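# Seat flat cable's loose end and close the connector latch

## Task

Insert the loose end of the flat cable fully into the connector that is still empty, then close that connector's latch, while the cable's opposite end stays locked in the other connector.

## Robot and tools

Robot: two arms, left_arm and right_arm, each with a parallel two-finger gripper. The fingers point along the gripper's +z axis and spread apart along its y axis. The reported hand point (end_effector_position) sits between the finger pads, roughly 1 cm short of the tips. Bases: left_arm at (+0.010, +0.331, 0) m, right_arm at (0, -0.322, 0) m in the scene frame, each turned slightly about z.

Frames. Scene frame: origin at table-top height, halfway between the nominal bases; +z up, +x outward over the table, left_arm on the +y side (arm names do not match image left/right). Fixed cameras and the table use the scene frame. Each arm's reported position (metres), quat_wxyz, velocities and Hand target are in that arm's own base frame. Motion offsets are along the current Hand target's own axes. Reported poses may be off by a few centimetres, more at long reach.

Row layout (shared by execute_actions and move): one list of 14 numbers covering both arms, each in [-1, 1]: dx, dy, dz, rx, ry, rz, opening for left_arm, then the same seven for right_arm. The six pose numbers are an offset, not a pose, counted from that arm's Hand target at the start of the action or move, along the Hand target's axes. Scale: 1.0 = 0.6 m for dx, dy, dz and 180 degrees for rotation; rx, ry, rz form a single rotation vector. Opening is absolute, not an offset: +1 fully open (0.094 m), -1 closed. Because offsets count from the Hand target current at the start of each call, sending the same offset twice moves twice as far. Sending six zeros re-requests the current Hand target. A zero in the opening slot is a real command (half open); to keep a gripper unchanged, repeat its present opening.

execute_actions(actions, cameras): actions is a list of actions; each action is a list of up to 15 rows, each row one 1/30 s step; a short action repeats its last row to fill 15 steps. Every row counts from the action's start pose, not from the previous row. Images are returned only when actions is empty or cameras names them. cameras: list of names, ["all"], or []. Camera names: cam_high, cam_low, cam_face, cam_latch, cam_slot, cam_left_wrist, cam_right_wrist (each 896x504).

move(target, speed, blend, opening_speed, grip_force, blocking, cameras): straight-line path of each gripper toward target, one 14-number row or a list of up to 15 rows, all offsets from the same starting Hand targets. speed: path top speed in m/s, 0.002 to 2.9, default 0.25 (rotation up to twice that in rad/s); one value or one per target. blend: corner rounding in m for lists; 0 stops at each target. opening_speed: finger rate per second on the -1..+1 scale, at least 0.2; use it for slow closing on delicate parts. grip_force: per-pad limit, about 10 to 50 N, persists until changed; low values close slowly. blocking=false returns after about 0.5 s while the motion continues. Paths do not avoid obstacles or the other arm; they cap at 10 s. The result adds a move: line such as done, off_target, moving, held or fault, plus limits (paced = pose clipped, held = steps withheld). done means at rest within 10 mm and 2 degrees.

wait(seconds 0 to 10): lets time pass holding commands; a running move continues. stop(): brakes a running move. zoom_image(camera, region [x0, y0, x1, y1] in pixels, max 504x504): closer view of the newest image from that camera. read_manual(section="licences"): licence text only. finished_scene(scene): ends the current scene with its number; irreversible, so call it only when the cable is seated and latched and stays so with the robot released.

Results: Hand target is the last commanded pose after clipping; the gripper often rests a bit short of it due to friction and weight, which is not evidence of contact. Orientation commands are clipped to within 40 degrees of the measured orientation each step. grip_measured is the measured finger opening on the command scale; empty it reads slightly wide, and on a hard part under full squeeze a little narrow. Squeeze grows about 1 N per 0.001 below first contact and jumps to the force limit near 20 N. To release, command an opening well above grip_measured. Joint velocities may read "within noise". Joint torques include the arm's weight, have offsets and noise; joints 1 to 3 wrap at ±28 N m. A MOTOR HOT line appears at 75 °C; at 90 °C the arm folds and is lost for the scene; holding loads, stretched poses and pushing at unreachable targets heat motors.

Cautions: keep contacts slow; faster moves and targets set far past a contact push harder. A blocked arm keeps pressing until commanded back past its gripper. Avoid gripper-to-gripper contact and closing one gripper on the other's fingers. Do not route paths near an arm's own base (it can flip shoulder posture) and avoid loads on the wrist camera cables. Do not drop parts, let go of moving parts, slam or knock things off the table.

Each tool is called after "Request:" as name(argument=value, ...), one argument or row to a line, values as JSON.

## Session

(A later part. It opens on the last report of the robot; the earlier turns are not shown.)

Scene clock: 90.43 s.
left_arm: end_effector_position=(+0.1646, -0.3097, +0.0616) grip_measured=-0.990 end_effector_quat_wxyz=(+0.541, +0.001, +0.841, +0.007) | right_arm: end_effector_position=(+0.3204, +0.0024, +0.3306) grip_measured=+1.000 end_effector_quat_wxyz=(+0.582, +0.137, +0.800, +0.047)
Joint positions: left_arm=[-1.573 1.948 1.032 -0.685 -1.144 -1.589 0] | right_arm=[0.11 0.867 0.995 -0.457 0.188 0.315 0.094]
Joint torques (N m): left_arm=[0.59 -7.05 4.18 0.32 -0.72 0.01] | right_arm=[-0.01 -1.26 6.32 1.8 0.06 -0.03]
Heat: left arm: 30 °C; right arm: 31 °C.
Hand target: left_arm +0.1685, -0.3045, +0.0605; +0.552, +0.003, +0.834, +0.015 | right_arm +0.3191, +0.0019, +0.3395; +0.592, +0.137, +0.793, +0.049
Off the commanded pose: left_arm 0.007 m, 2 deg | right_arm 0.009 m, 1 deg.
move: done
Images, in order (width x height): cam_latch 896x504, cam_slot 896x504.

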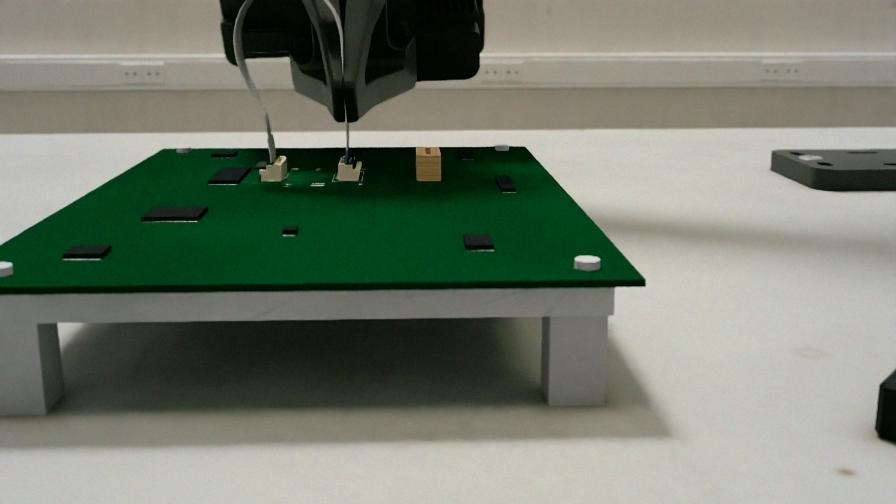

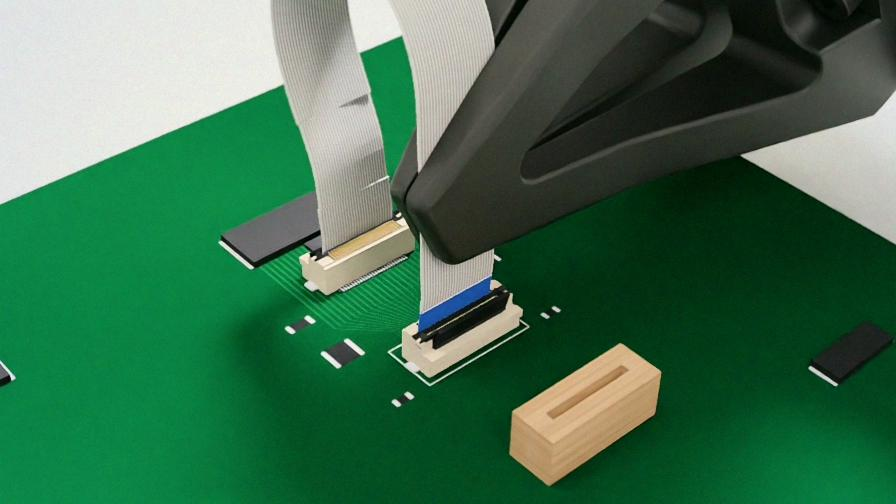

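Request:
zoom_image(
  camera="cam_slot",
  region=[285, 190, 425, 300],
)

Request:
zoom_image(
  camera="cam_slot",
  region=[385, 260, 535, 390],
)

Request:
zoom_image(
  camera="cam_latch",
  region=[330, 140, 370, 190],
)

Request:
zoom_image(
  camera="cam_latch",
  region=[255, 140, 295, 190],
)

Scaled by 3.600 from the camera's 896x504 image, which has a finer 1280x720 frame.

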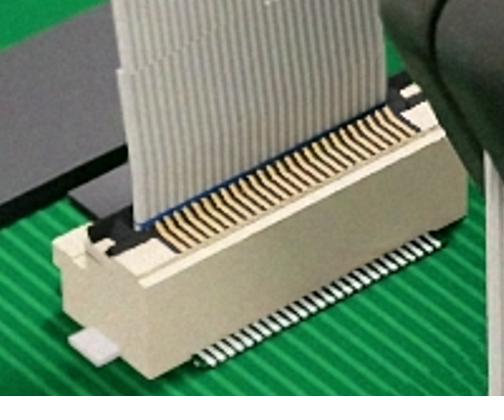

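Scaled by 3.360 from the camera's 896x504 image, which has a finer 1280x720 frame.

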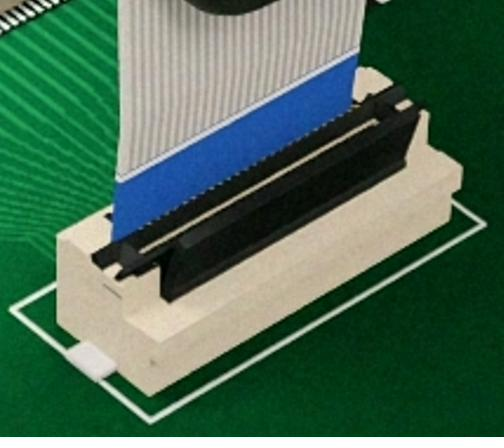

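Scaled by 10.080 from the camera's 896x504 image, which has a finer 1280x720 frame.

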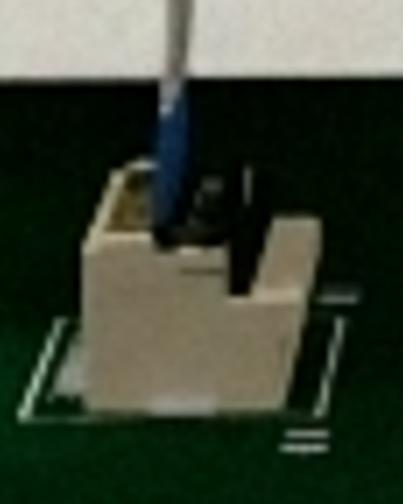

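Scaled by 10.080 from the camera's 896x504 image, which has a finer 1280x720 frame.

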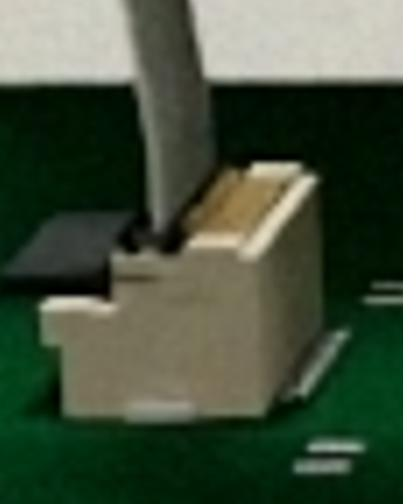

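Request:
move(
  target=[0.001,0.0015,0.0004,-0.0004,0,0.0009,-1,0,0,0,0,0,0,1],
  speed=0.03,
  cameras=["cam_latch","cam_slot"],
)

Request:
zoom_image(
  camera="cam_latch",
  region=[330, 140, 370, 190],
)

Request:
zoom_image(
  camera="cam_slot",
  region=[370, 220, 540, 390],
)

Scene clock: 96.40 s.
left_arm: end_effector_position=(+0.1646, -0.3098, +0.0616) grip_measured=-0.990 end_effector_quat_wxyz=(+0.541, +0.001, +0.841, +0.007) | right_arm: end_effector_position=(+0.3204, +0.0024, +0.3306) grip_measured=+1.000 end_effector_quat_wxyz=(+0.582, +0.137, +0.800, +0.047)
Joint positions: left_arm=[-1.573 1.948 1.032 -0.685 -1.144 -1.589 0] | right_arm=[0.11 0.867 0.995 -0.457 0.188 0.315 0.094]
Joint torques (N m): left_arm=[0.65 -6.91 4.03 0.35 -0.72 -0.01] | right_arm=[-0.01 -1.26 6.31 1.8 0.05 -0.04]
Heat: left arm: 30 °C; right arm: 32 °C.
Hand target: left_arm +0.1684, -0.3036, +0.0599; +0.552, +0.004, +0.834, +0.016 | right_arm +0.3191, +0.0019, +0.3395; +0.592, +0.137, +0.793, +0.049
Off the commanded pose: left_arm 0.008 m, 2 deg | right_arm 0.009 m, 1 deg.
move: done
Images, in order (width x height): cam_latch 896x504, cam_slot 896x504.

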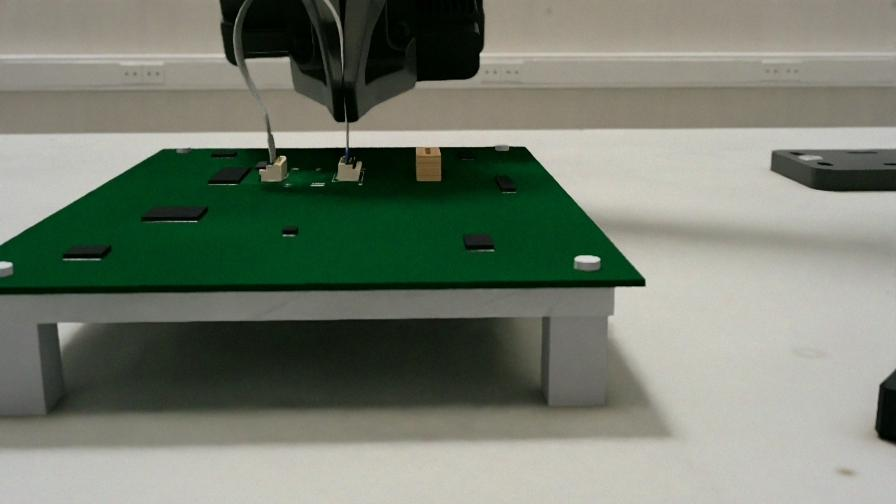

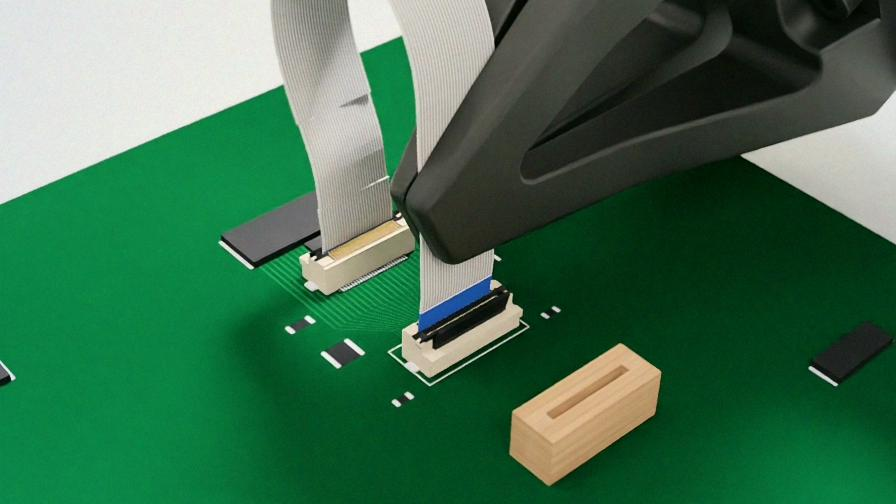

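Scaled by 10.080 from the camera's 896x504 image, which has a finer 1280x720 frame.

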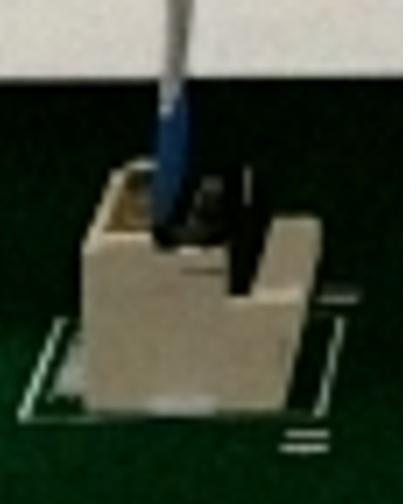

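Scaled by 2.965 from the camera's 896x504 image, which has a finer 1280x720 frame.

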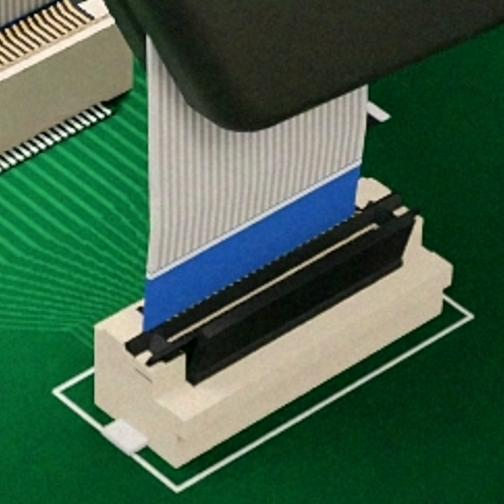

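Request:
move(
  target=[-0.0216,-0.0037,-0.0092,0.006,0.0002,-0.0141,-1,0,0,0,0,0,0,1],
  speed=0.03,
  cameras=["cam_latch","cam_slot"],
)

Request:
zoom_image(
  camera="cam_latch",
  region=[330, 140, 370, 190],
)

Request:
zoom_image(
  camera="cam_slot",
  region=[370, 220, 540, 390],
)

Scene clock: 100.93 s.
left_arm: end_effector_position=(+0.1646, -0.3100, +0.0624) grip_measured=-0.990 end_effector_quat_wxyz=(+0.541, +0.000, +0.841, +0.006) | right_arm: end_effector_position=(+0.3204, +0.0024, +0.3306) grip_measured=+1.000 end_effector_quat_wxyz=(+0.582, +0.137, +0.800, +0.047)
Joint positions: left_arm=[-1.573 1.945 1.032 -0.685 -1.143 -1.589 0] | right_arm=[0.11 0.867 0.995 -0.457 0.188 0.315 0.094]
Joint torques (N m): left_arm=[0.75 -10.25 4.15 0.35 -0.71 -0.02] | right_arm=[-0.01 -1.26 6.32 1.8 0.06 -0.04]
Heat: left arm: 30 °C; right arm: 32 °C.
Hand target: left_arm +0.1684, -0.3062, +0.0739; +0.552, -0.010, +0.834, -0.004 | right_arm +0.3191, +0.0019, +0.3395; +0.592, +0.137, +0.793, +0.049
Off the commanded pose: left_arm 0.013 m, 2 deg | right_arm 0.009 m, 1 deg.
move: off_target (left_arm)
Images, in order (width x height): cam_latch 896x504, cam_slot 896x504.

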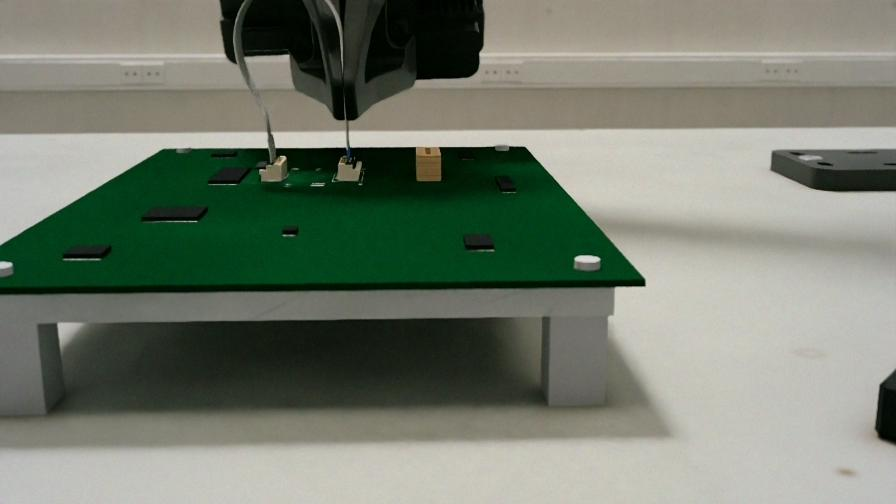

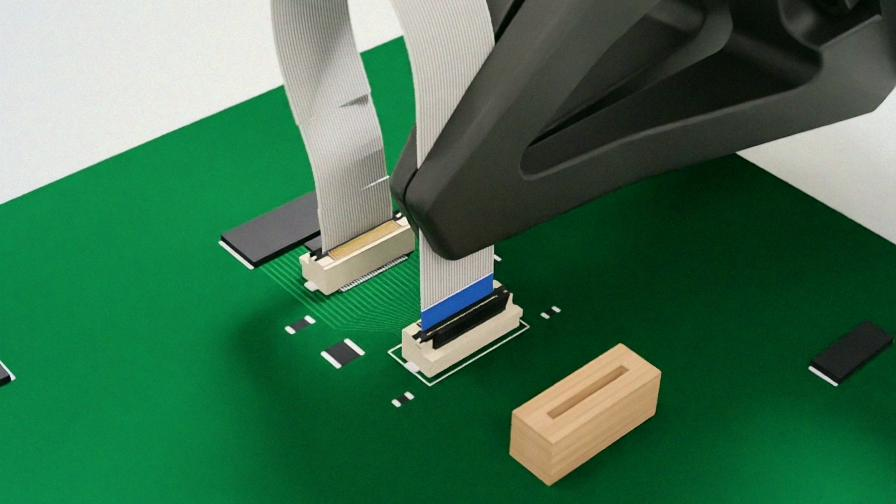

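Scaled by 10.080 from the camera's 896x504 image, which has a finer 1280x720 frame.

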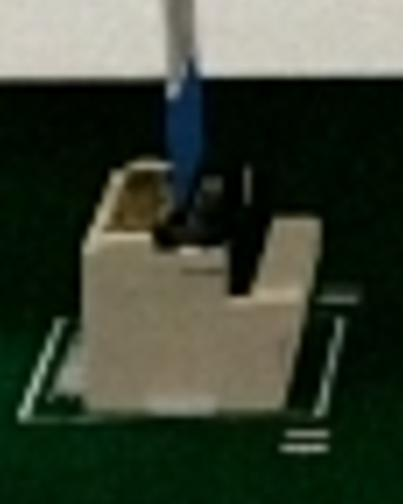

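Scaled by 2.965 from the camera's 896x504 image, which has a finer 1280x720 frame.

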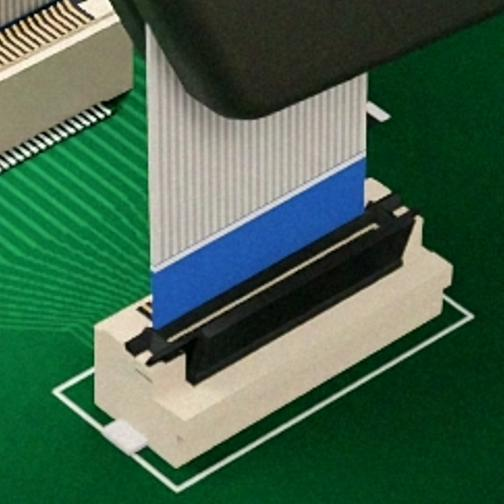

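Request:
move(
  target=[0.0258,0.0058,0.011,-0.0072,-0.0002,0.017,-1,0,0,0,0,0,0,1],
  speed=0.03,
  cameras=["cam_latch","cam_slot"],
)

Request:
zoom_image(
  camera="cam_latch",
  region=[330, 140, 370, 190],
)

Request:
zoom_image(
  camera="cam_slot",
  region=[370, 220, 540, 390],
)

Scene clock: 105.03 s.
left_arm: end_effector_position=(+0.1646, -0.3100, +0.0623) grip_measured=-0.990 end_effector_quat_wxyz=(+0.541, +0.000, +0.841, +0.006) | right_arm: end_effector_position=(+0.3204, +0.0024, +0.3306) grip_measured=+1.000 end_effector_quat_wxyz=(+0.582, +0.137, +0.800, +0.047)
Joint positions: left_arm=[-1.573 1.945 1.032 -0.685 -1.143 -1.589 0] | right_arm=[0.11 0.867 0.995 -0.457 0.188 0.315 0.094]
Joint torques (N m): left_arm=[0.65 -6.16 3.92 0.34 -0.72 0] | right_arm=[-0.01 -1.28 6.32 1.79 0.06 -0.04]
Heat: left arm: 30 °C; right arm: 32 °C.
Hand target: left_arm +0.1684, -0.3030, +0.0570; +0.552, +0.006, +0.834, +0.020 | right_arm +0.3191, +0.0019, +0.3395; +0.592, +0.137, +0.793, +0.049
Off the commanded pose: left_arm 0.010 m, 2 deg | right_arm 0.009 m, 1 deg.
move: done
Images, in order (width x height): cam_latch 896x504, cam_slot 896x504.

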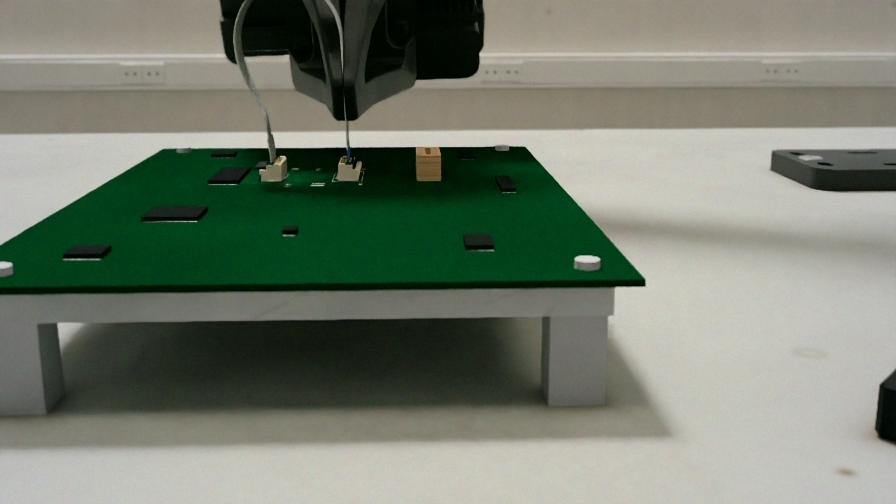

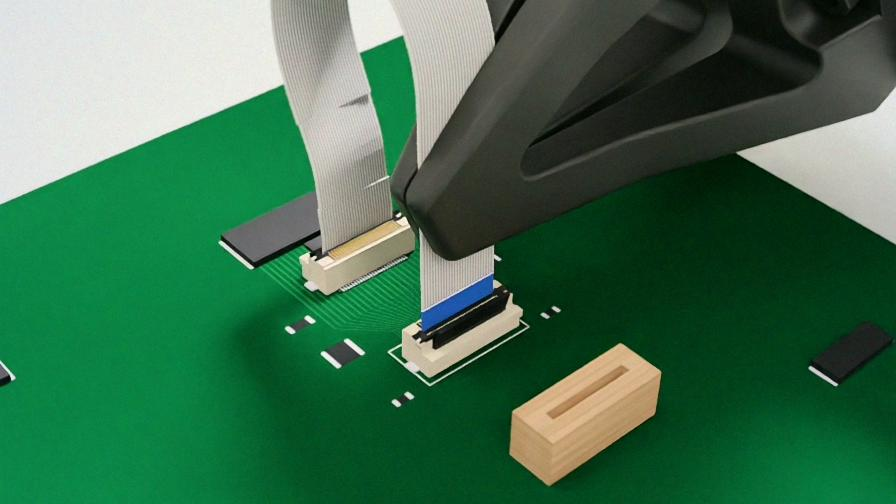

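Scaled by 10.080 from the camera's 896x504 image, which has a finer 1280x720 frame.

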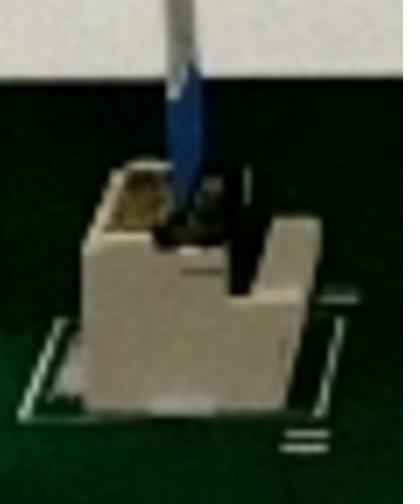

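Scaled by 2.965 from the camera's 896x504 image, which has a finer 1280x720 frame.

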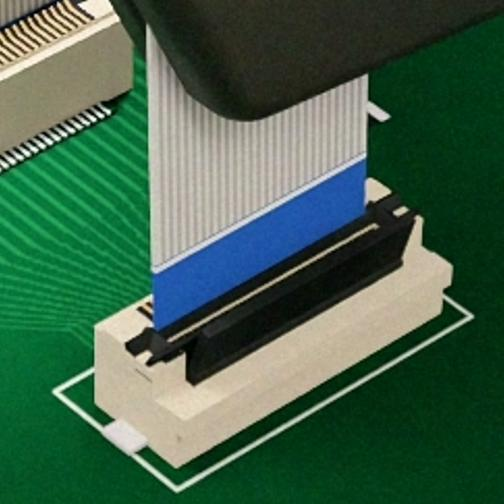

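Request:
move(
  target=[0.0036,0.0006,0.0015,-0.001,0,0.0023,-1,0,0,0,0,0,0,1],
  speed=0.03,
  cameras=["cam_latch","cam_slot"],
)

Request:
zoom_image(
  camera="cam_latch",
  region=[330, 140, 370, 190],
)

Request:
zoom_image(
  camera="cam_slot",
  region=[370, 220, 540, 390],
)

Scene clock: 106.70 s.
left_arm: end_effector_position=(+0.1645, -0.3100, +0.0623) grip_measured=-0.990 end_effector_quat_wxyz=(+0.541, +0.000, +0.841, +0.006) | right_arm: end_effector_position=(+0.3204, +0.0024, +0.3306) grip_measured=+1.000 end_effector_quat_wxyz=(+0.582, +0.137, +0.800, +0.047)
Joint positions: left_arm=[-1.573 1.945 1.032 -0.685 -1.142 -1.589 0] | right_arm=[0.11 0.867 0.995 -0.457 0.188 0.315 0.094]
Joint torques (N m): left_arm=[0.76 -5.63 4.11 0.37 -0.7 0] | right_arm=[0.01 -1.26 6.3 1.79 0.05 -0.03]
Heat: left arm: 30 °C; right arm: 32 °C.
Hand target: left_arm +0.1684, -0.3026, +0.0547; +0.552, +0.008, +0.834, +0.023 | right_arm +0.3191, +0.0019, +0.3395; +0.592, +0.137, +0.793, +0.049
Off the commanded pose: left_arm 0.011 m, 3 deg | right_arm 0.009 m, 1 deg.
move: off_target (left_arm)
Images, in order (width x height): cam_latch 896x504, cam_slot 896x504.

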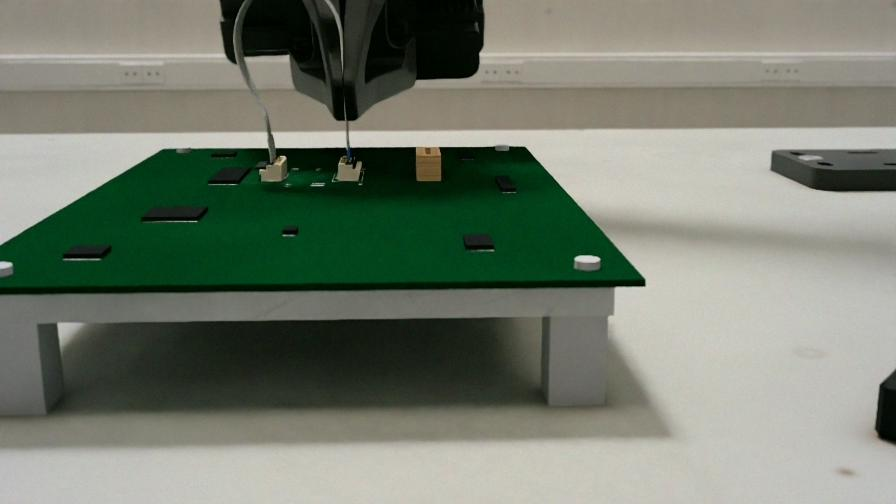

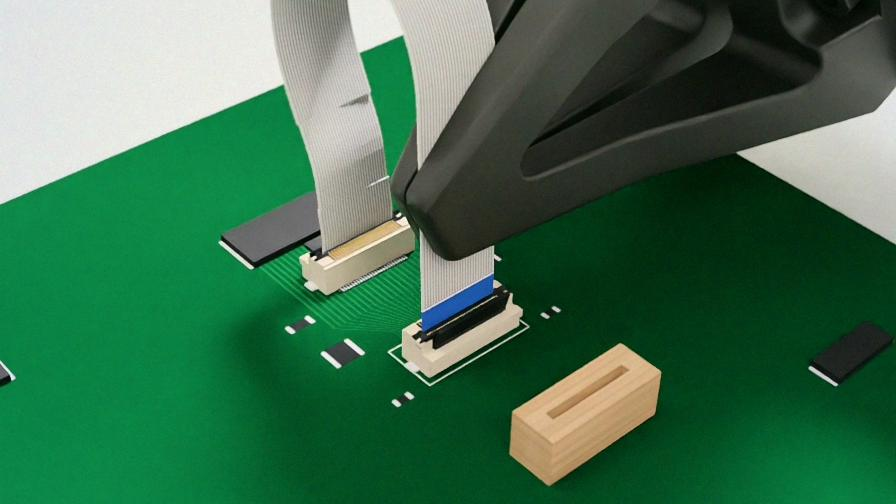

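Scaled by 10.080 from the camera's 896x504 image, which has a finer 1280x720 frame.

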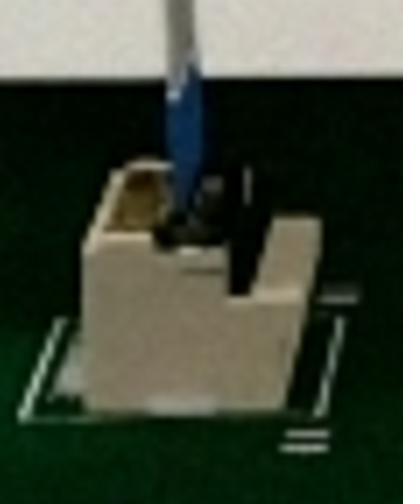

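Scaled by 2.965 from the camera's 896x504 image, which has a finer 1280x720 frame.

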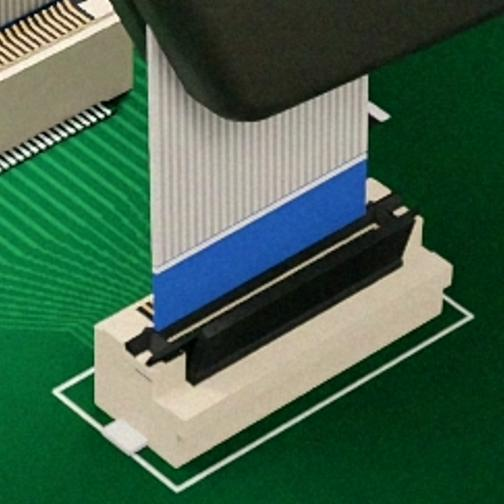

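Still at edge; push again.

Request:
move(
  target=[0.0036,0.0006,0.0015,-0.001,0,0.0023,-1,0,0,0,0,0,0,1],
  speed=0.03,
  cameras=["cam_latch","cam_slot"],
)

Request:
zoom_image(
  camera="cam_latch",
  region=[330, 140, 370, 190],
)

Request:
zoom_image(
  camera="cam_slot",
  region=[370, 220, 540, 390],
)

Scene clock: 108.23 s.
left_arm: end_effector_position=(+0.1652, -0.3096, +0.0614) grip_measured=-0.990 end_effector_quat_wxyz=(+0.544, +0.002, +0.839, +0.009) | right_arm: end_effector_position=(+0.3204, +0.0024, +0.3306) grip_measured=+1.000 end_effector_quat_wxyz=(+0.582, +0.137, +0.800, +0.047)
Joint positions: left_arm=[-1.573 1.952 1.032 -0.685 -1.151 -1.589 0] | right_arm=[0.11 0.867 0.995 -0.457 0.188 0.315 0.094]
Joint torques (N m): left_arm=[0.61 -5.65 4 0.37 -0.66 0.01] | right_arm=[-0.02 -1.25 6.3 1.8 0.05 -0.03]
Heat: left arm: 30 °C; right arm: 32 °C.
Hand target: left_arm +0.1684, -0.3021, +0.0524; +0.552, +0.011, +0.833, +0.026 | right_arm +0.3191, +0.0019, +0.3395; +0.592, +0.137, +0.793, +0.049
Off the commanded pose: left_arm 0.012 m, 2 deg | right_arm 0.009 m, 1 deg.
move: off_target (left_arm)
Images, in order (width x height): cam_latch 896x504, cam_slot 896x504.

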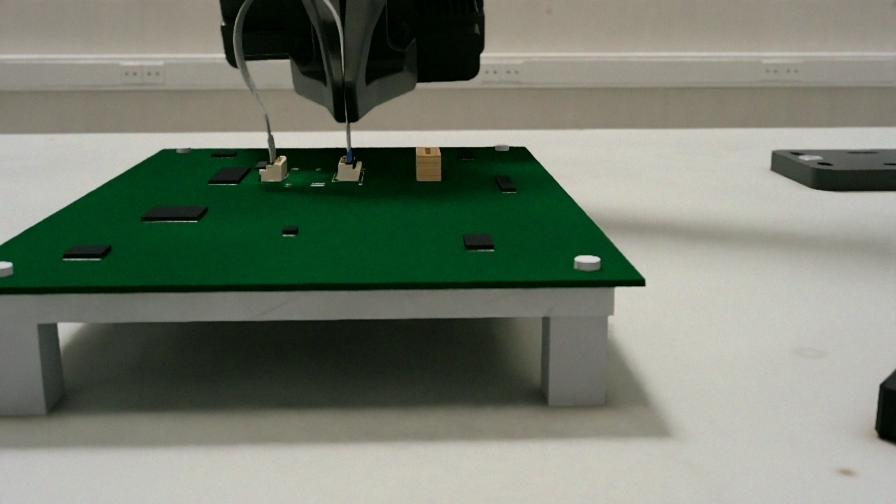

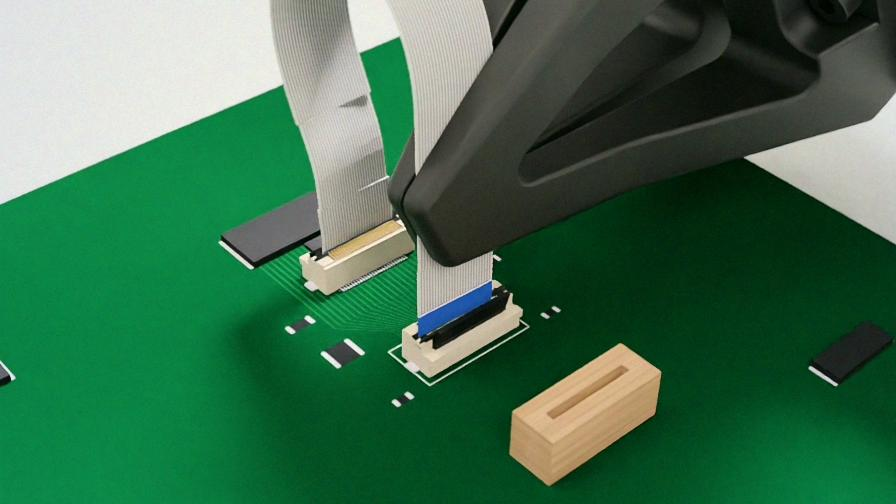

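Scaled by 10.080 from the camera's 896x504 image, which has a finer 1280x720 frame.

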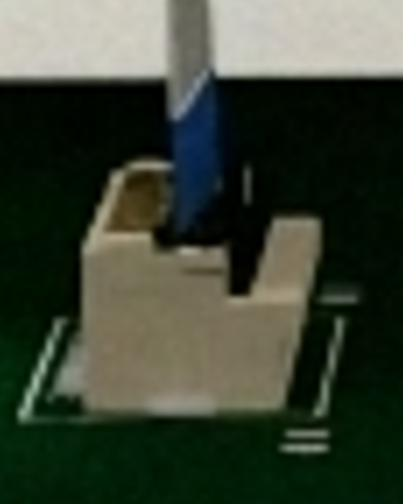

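Scaled by 2.965 from the camera's 896x504 image, which has a finer 1280x720 frame.

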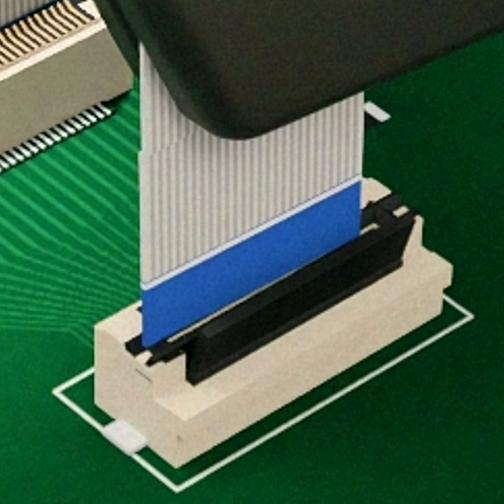

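Request:
move(
  target=[-0.0256,-0.0073,-0.0176,0.0112,0,-0.0167,-1,0,0,0,0,0,0,1],
  speed=0.03,
  cameras=["cam_latch","cam_slot"],
)

Request:
zoom_image(
  camera="cam_latch",
  region=[330, 140, 370, 190],
)

Request:
zoom_image(
  camera="cam_slot",
  region=[370, 220, 540, 390],
)

Scene clock: 114.33 s.
left_arm: end_effector_position=(+0.1650, -0.3096, +0.0614) grip_measured=-0.990 end_effector_quat_wxyz=(+0.544, +0.002, +0.839, +0.009) | right_arm: end_effector_position=(+0.3204, +0.0024, +0.3306) grip_measured=+1.000 end_effector_quat_wxyz=(+0.582, +0.137, +0.800, +0.047)
Joint positions: left_arm=[-1.573 1.952 1.032 -0.685 -1.151 -1.589 0] | right_arm=[0.11 0.867 0.995 -0.457 0.188 0.315 0.094]
Joint torques (N m): left_arm=[-0.35 -9.88 4.16 0.33 -0.62 0.02] | right_arm=[0.01 -1.26 6.31 1.79 0.05 -0.03]
Heat: left arm: 30 °C; right arm: 32 °C.
Hand target: left_arm +0.1647, -0.3075, +0.0704; +0.552, -0.002, +0.834, -0.003 | right_arm +0.3191, +0.0019, +0.3395; +0.592, +0.137, +0.793, +0.049
Off the commanded pose: left_arm 0.009 m, 2 deg | right_arm 0.009 m, 1 deg.
move: done
Images, in order (width x height): cam_latch 896x504, cam_slot 896x504.

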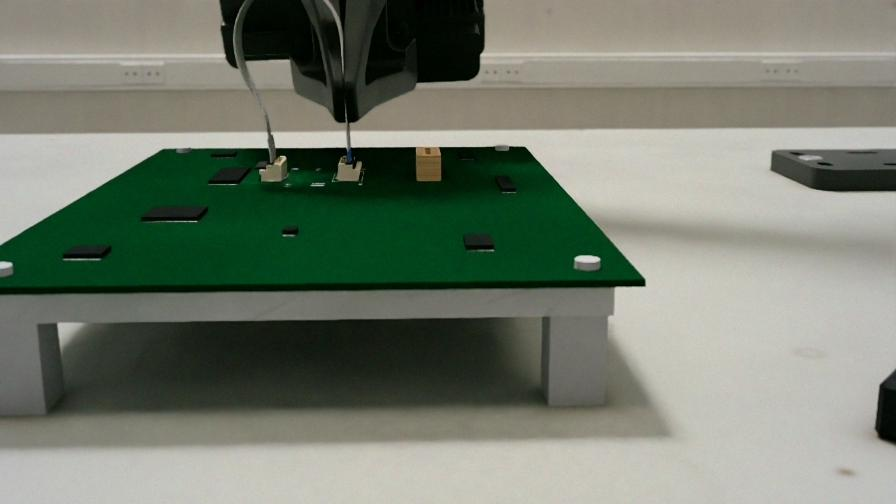

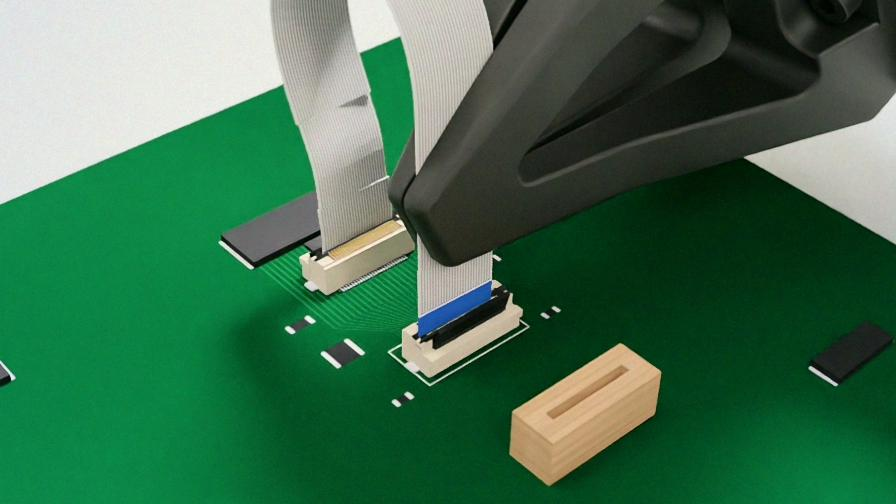

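Scaled by 10.080 from the camera's 896x504 image, which has a finer 1280x720 frame.

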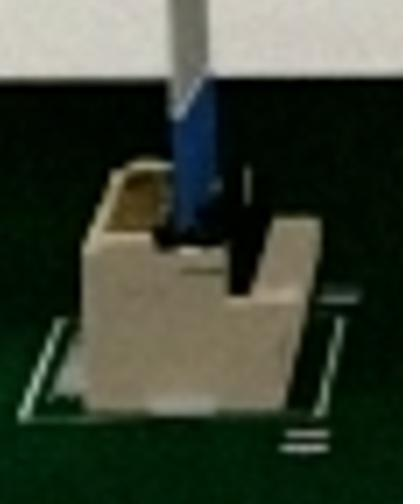

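Scaled by 2.965 from the camera's 896x504 image, which has a finer 1280x720 frame.

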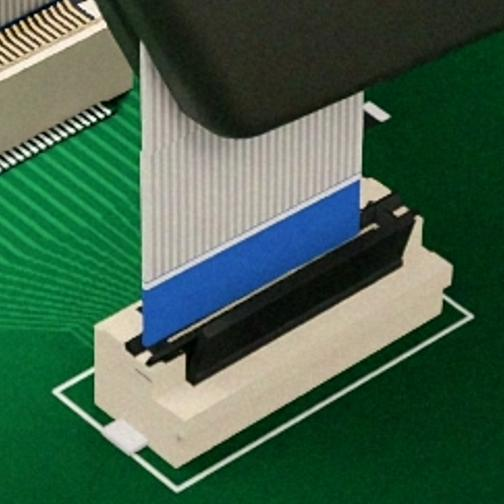

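Request:
move(
  target=[-0.0034,-0.0045,-0.0082,0.0051,0,-0.0023,-1,0,0,0,0,0,0,1],
  speed=0.03,
  cameras=["cam_latch","cam_slot"],
)

Request:
zoom_image(
  camera="cam_latch",
  region=[330, 140, 370, 190],
)

Request:
zoom_image(
  camera="cam_slot",
  region=[370, 220, 540, 390],
)

Scene clock: 117.43 s.
left_arm: end_effector_position=(+0.1611, -0.3120, +0.0630) grip_measured=-0.990 end_effector_quat_wxyz=(+0.542, +0.005, +0.840, +0.002) | right_arm: end_effector_position=(+0.3204, +0.0024, +0.3306) grip_measured=+1.000 end_effector_quat_wxyz=(+0.582, +0.137, +0.800, +0.047)
Joint positions: left_arm=[-1.584 1.944 1.032 -0.685 -1.146 -1.589 0] | right_arm=[0.11 0.867 0.995 -0.457 0.188 0.315 0.094]
Joint torques (N m): left_arm=[-0.65 -10.25 4.03 0.37 -0.71 -0.02] | right_arm=[-0.01 -1.26 6.32 1.8 0.05 -0.04]
Heat: left arm: 31 °C; right arm: 32 °C.
Hand target: left_arm +0.1610, -0.3102, +0.0741; +0.552, +0.000, +0.834, -0.011 | right_arm +0.3191, +0.0019, +0.3395; +0.592, +0.137, +0.793, +0.049
Off the commanded pose: left_arm 0.011 m, 2 deg | right_arm 0.009 m, 1 deg.
move: off_target (left_arm)
Images, in order (width x height): cam_latch 896x504, cam_slot 896x504.

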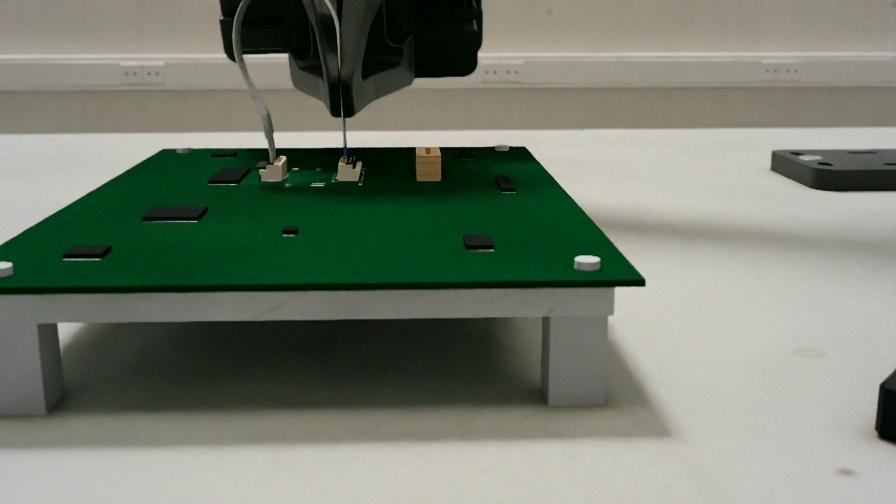

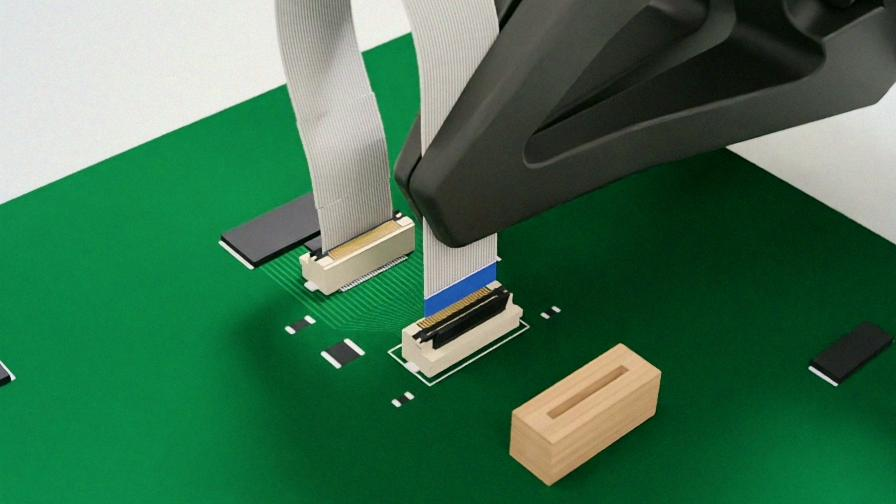

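Scaled by 10.080 from the camera's 896x504 image, which has a finer 1280x720 frame.

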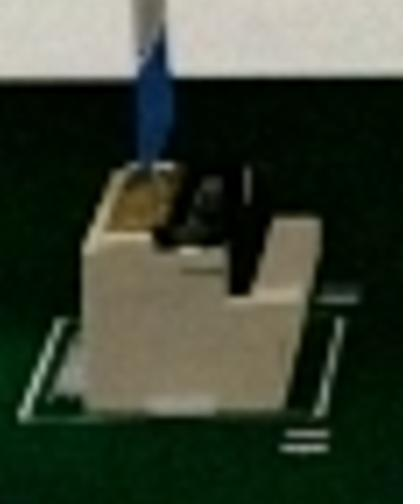

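Scaled by 2.965 from the camera's 896x504 image, which has a finer 1280x720 frame.

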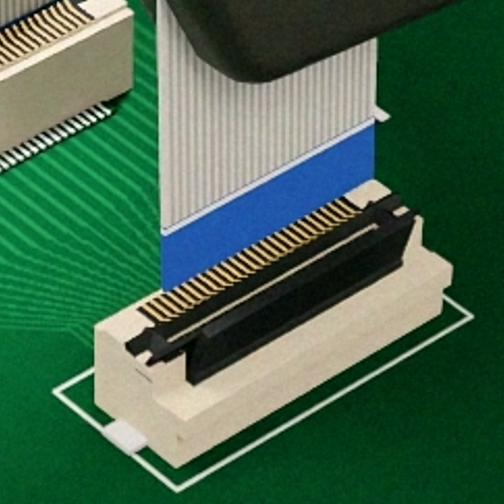

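Request:
wait(
  seconds=0,
  cameras=["cam_face","cam_left_wrist"],
)

Scene clock: 121.77 s.
left_arm: end_effector_position=(+0.1611, -0.3120, +0.0630) grip_measured=-0.990 end_effector_quat_wxyz=(+0.542, +0.005, +0.840, +0.002) | right_arm: end_effector_position=(+0.3204, +0.0024, +0.3306) grip_measured=+1.000 end_effector_quat_wxyz=(+0.582, +0.137, +0.800, +0.047)
Joint positions: left_arm=[-1.584 1.944 1.032 -0.685 -1.146 -1.589 0] | right_arm=[0.11 0.867 0.995 -0.457 0.188 0.315 0.094]
Joint torques (N m): left_arm=[-0.39 -10.19 4.25 0.36 -0.67 -0.01] | right_arm=[-0.01 -1.26 6.34 1.79 0.06 -0.04]
Heat: left arm: 31 °C; right arm: 32 °C.
Hand target: left_arm +0.1610, -0.3102, +0.0741; +0.552, +0.000, +0.834, -0.011 | right_arm +0.3191, +0.0019, +0.3395; +0.592, +0.137, +0.793, +0.049
Tool commands: left_gripper/opening=-1.0 right_gripper/opening=+1.0
Off the commanded pose: left_arm 0.011 m, 2 deg | right_arm 0.009 m, 1 deg.
Images, in order (width x height): cam_face 896x504, cam_left_wrist 896x504.

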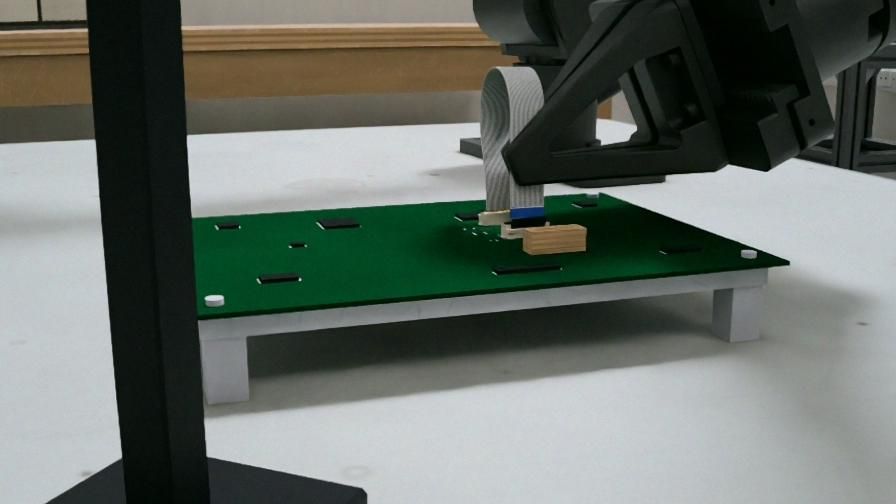

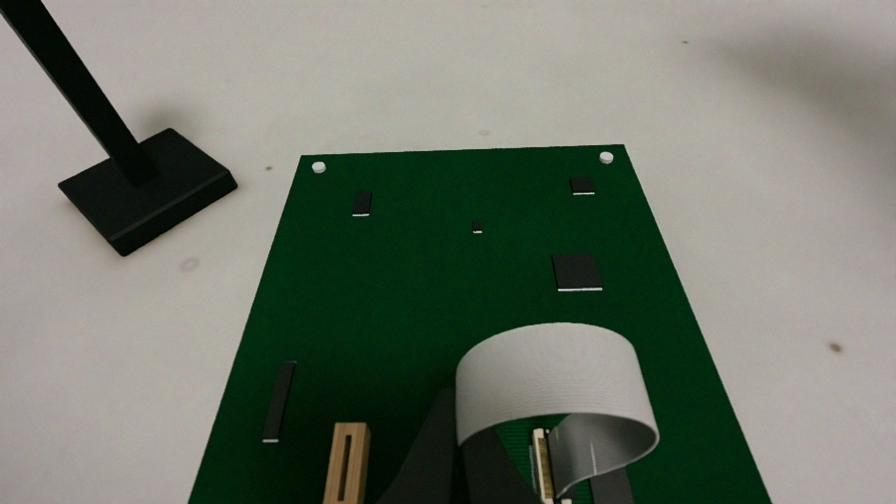

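Request:
zoom_image(
  camera="cam_face",
  region=[470, 180, 600, 265],
)

Scaled by 3.877 from the camera's 896x504 image, which has a finer 1280x720 frame.

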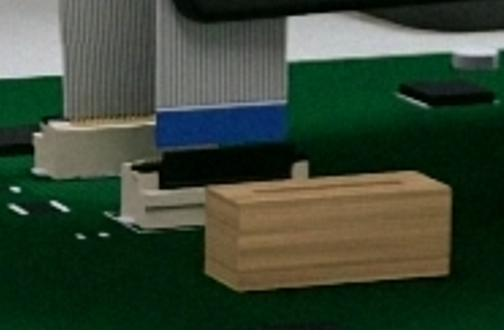

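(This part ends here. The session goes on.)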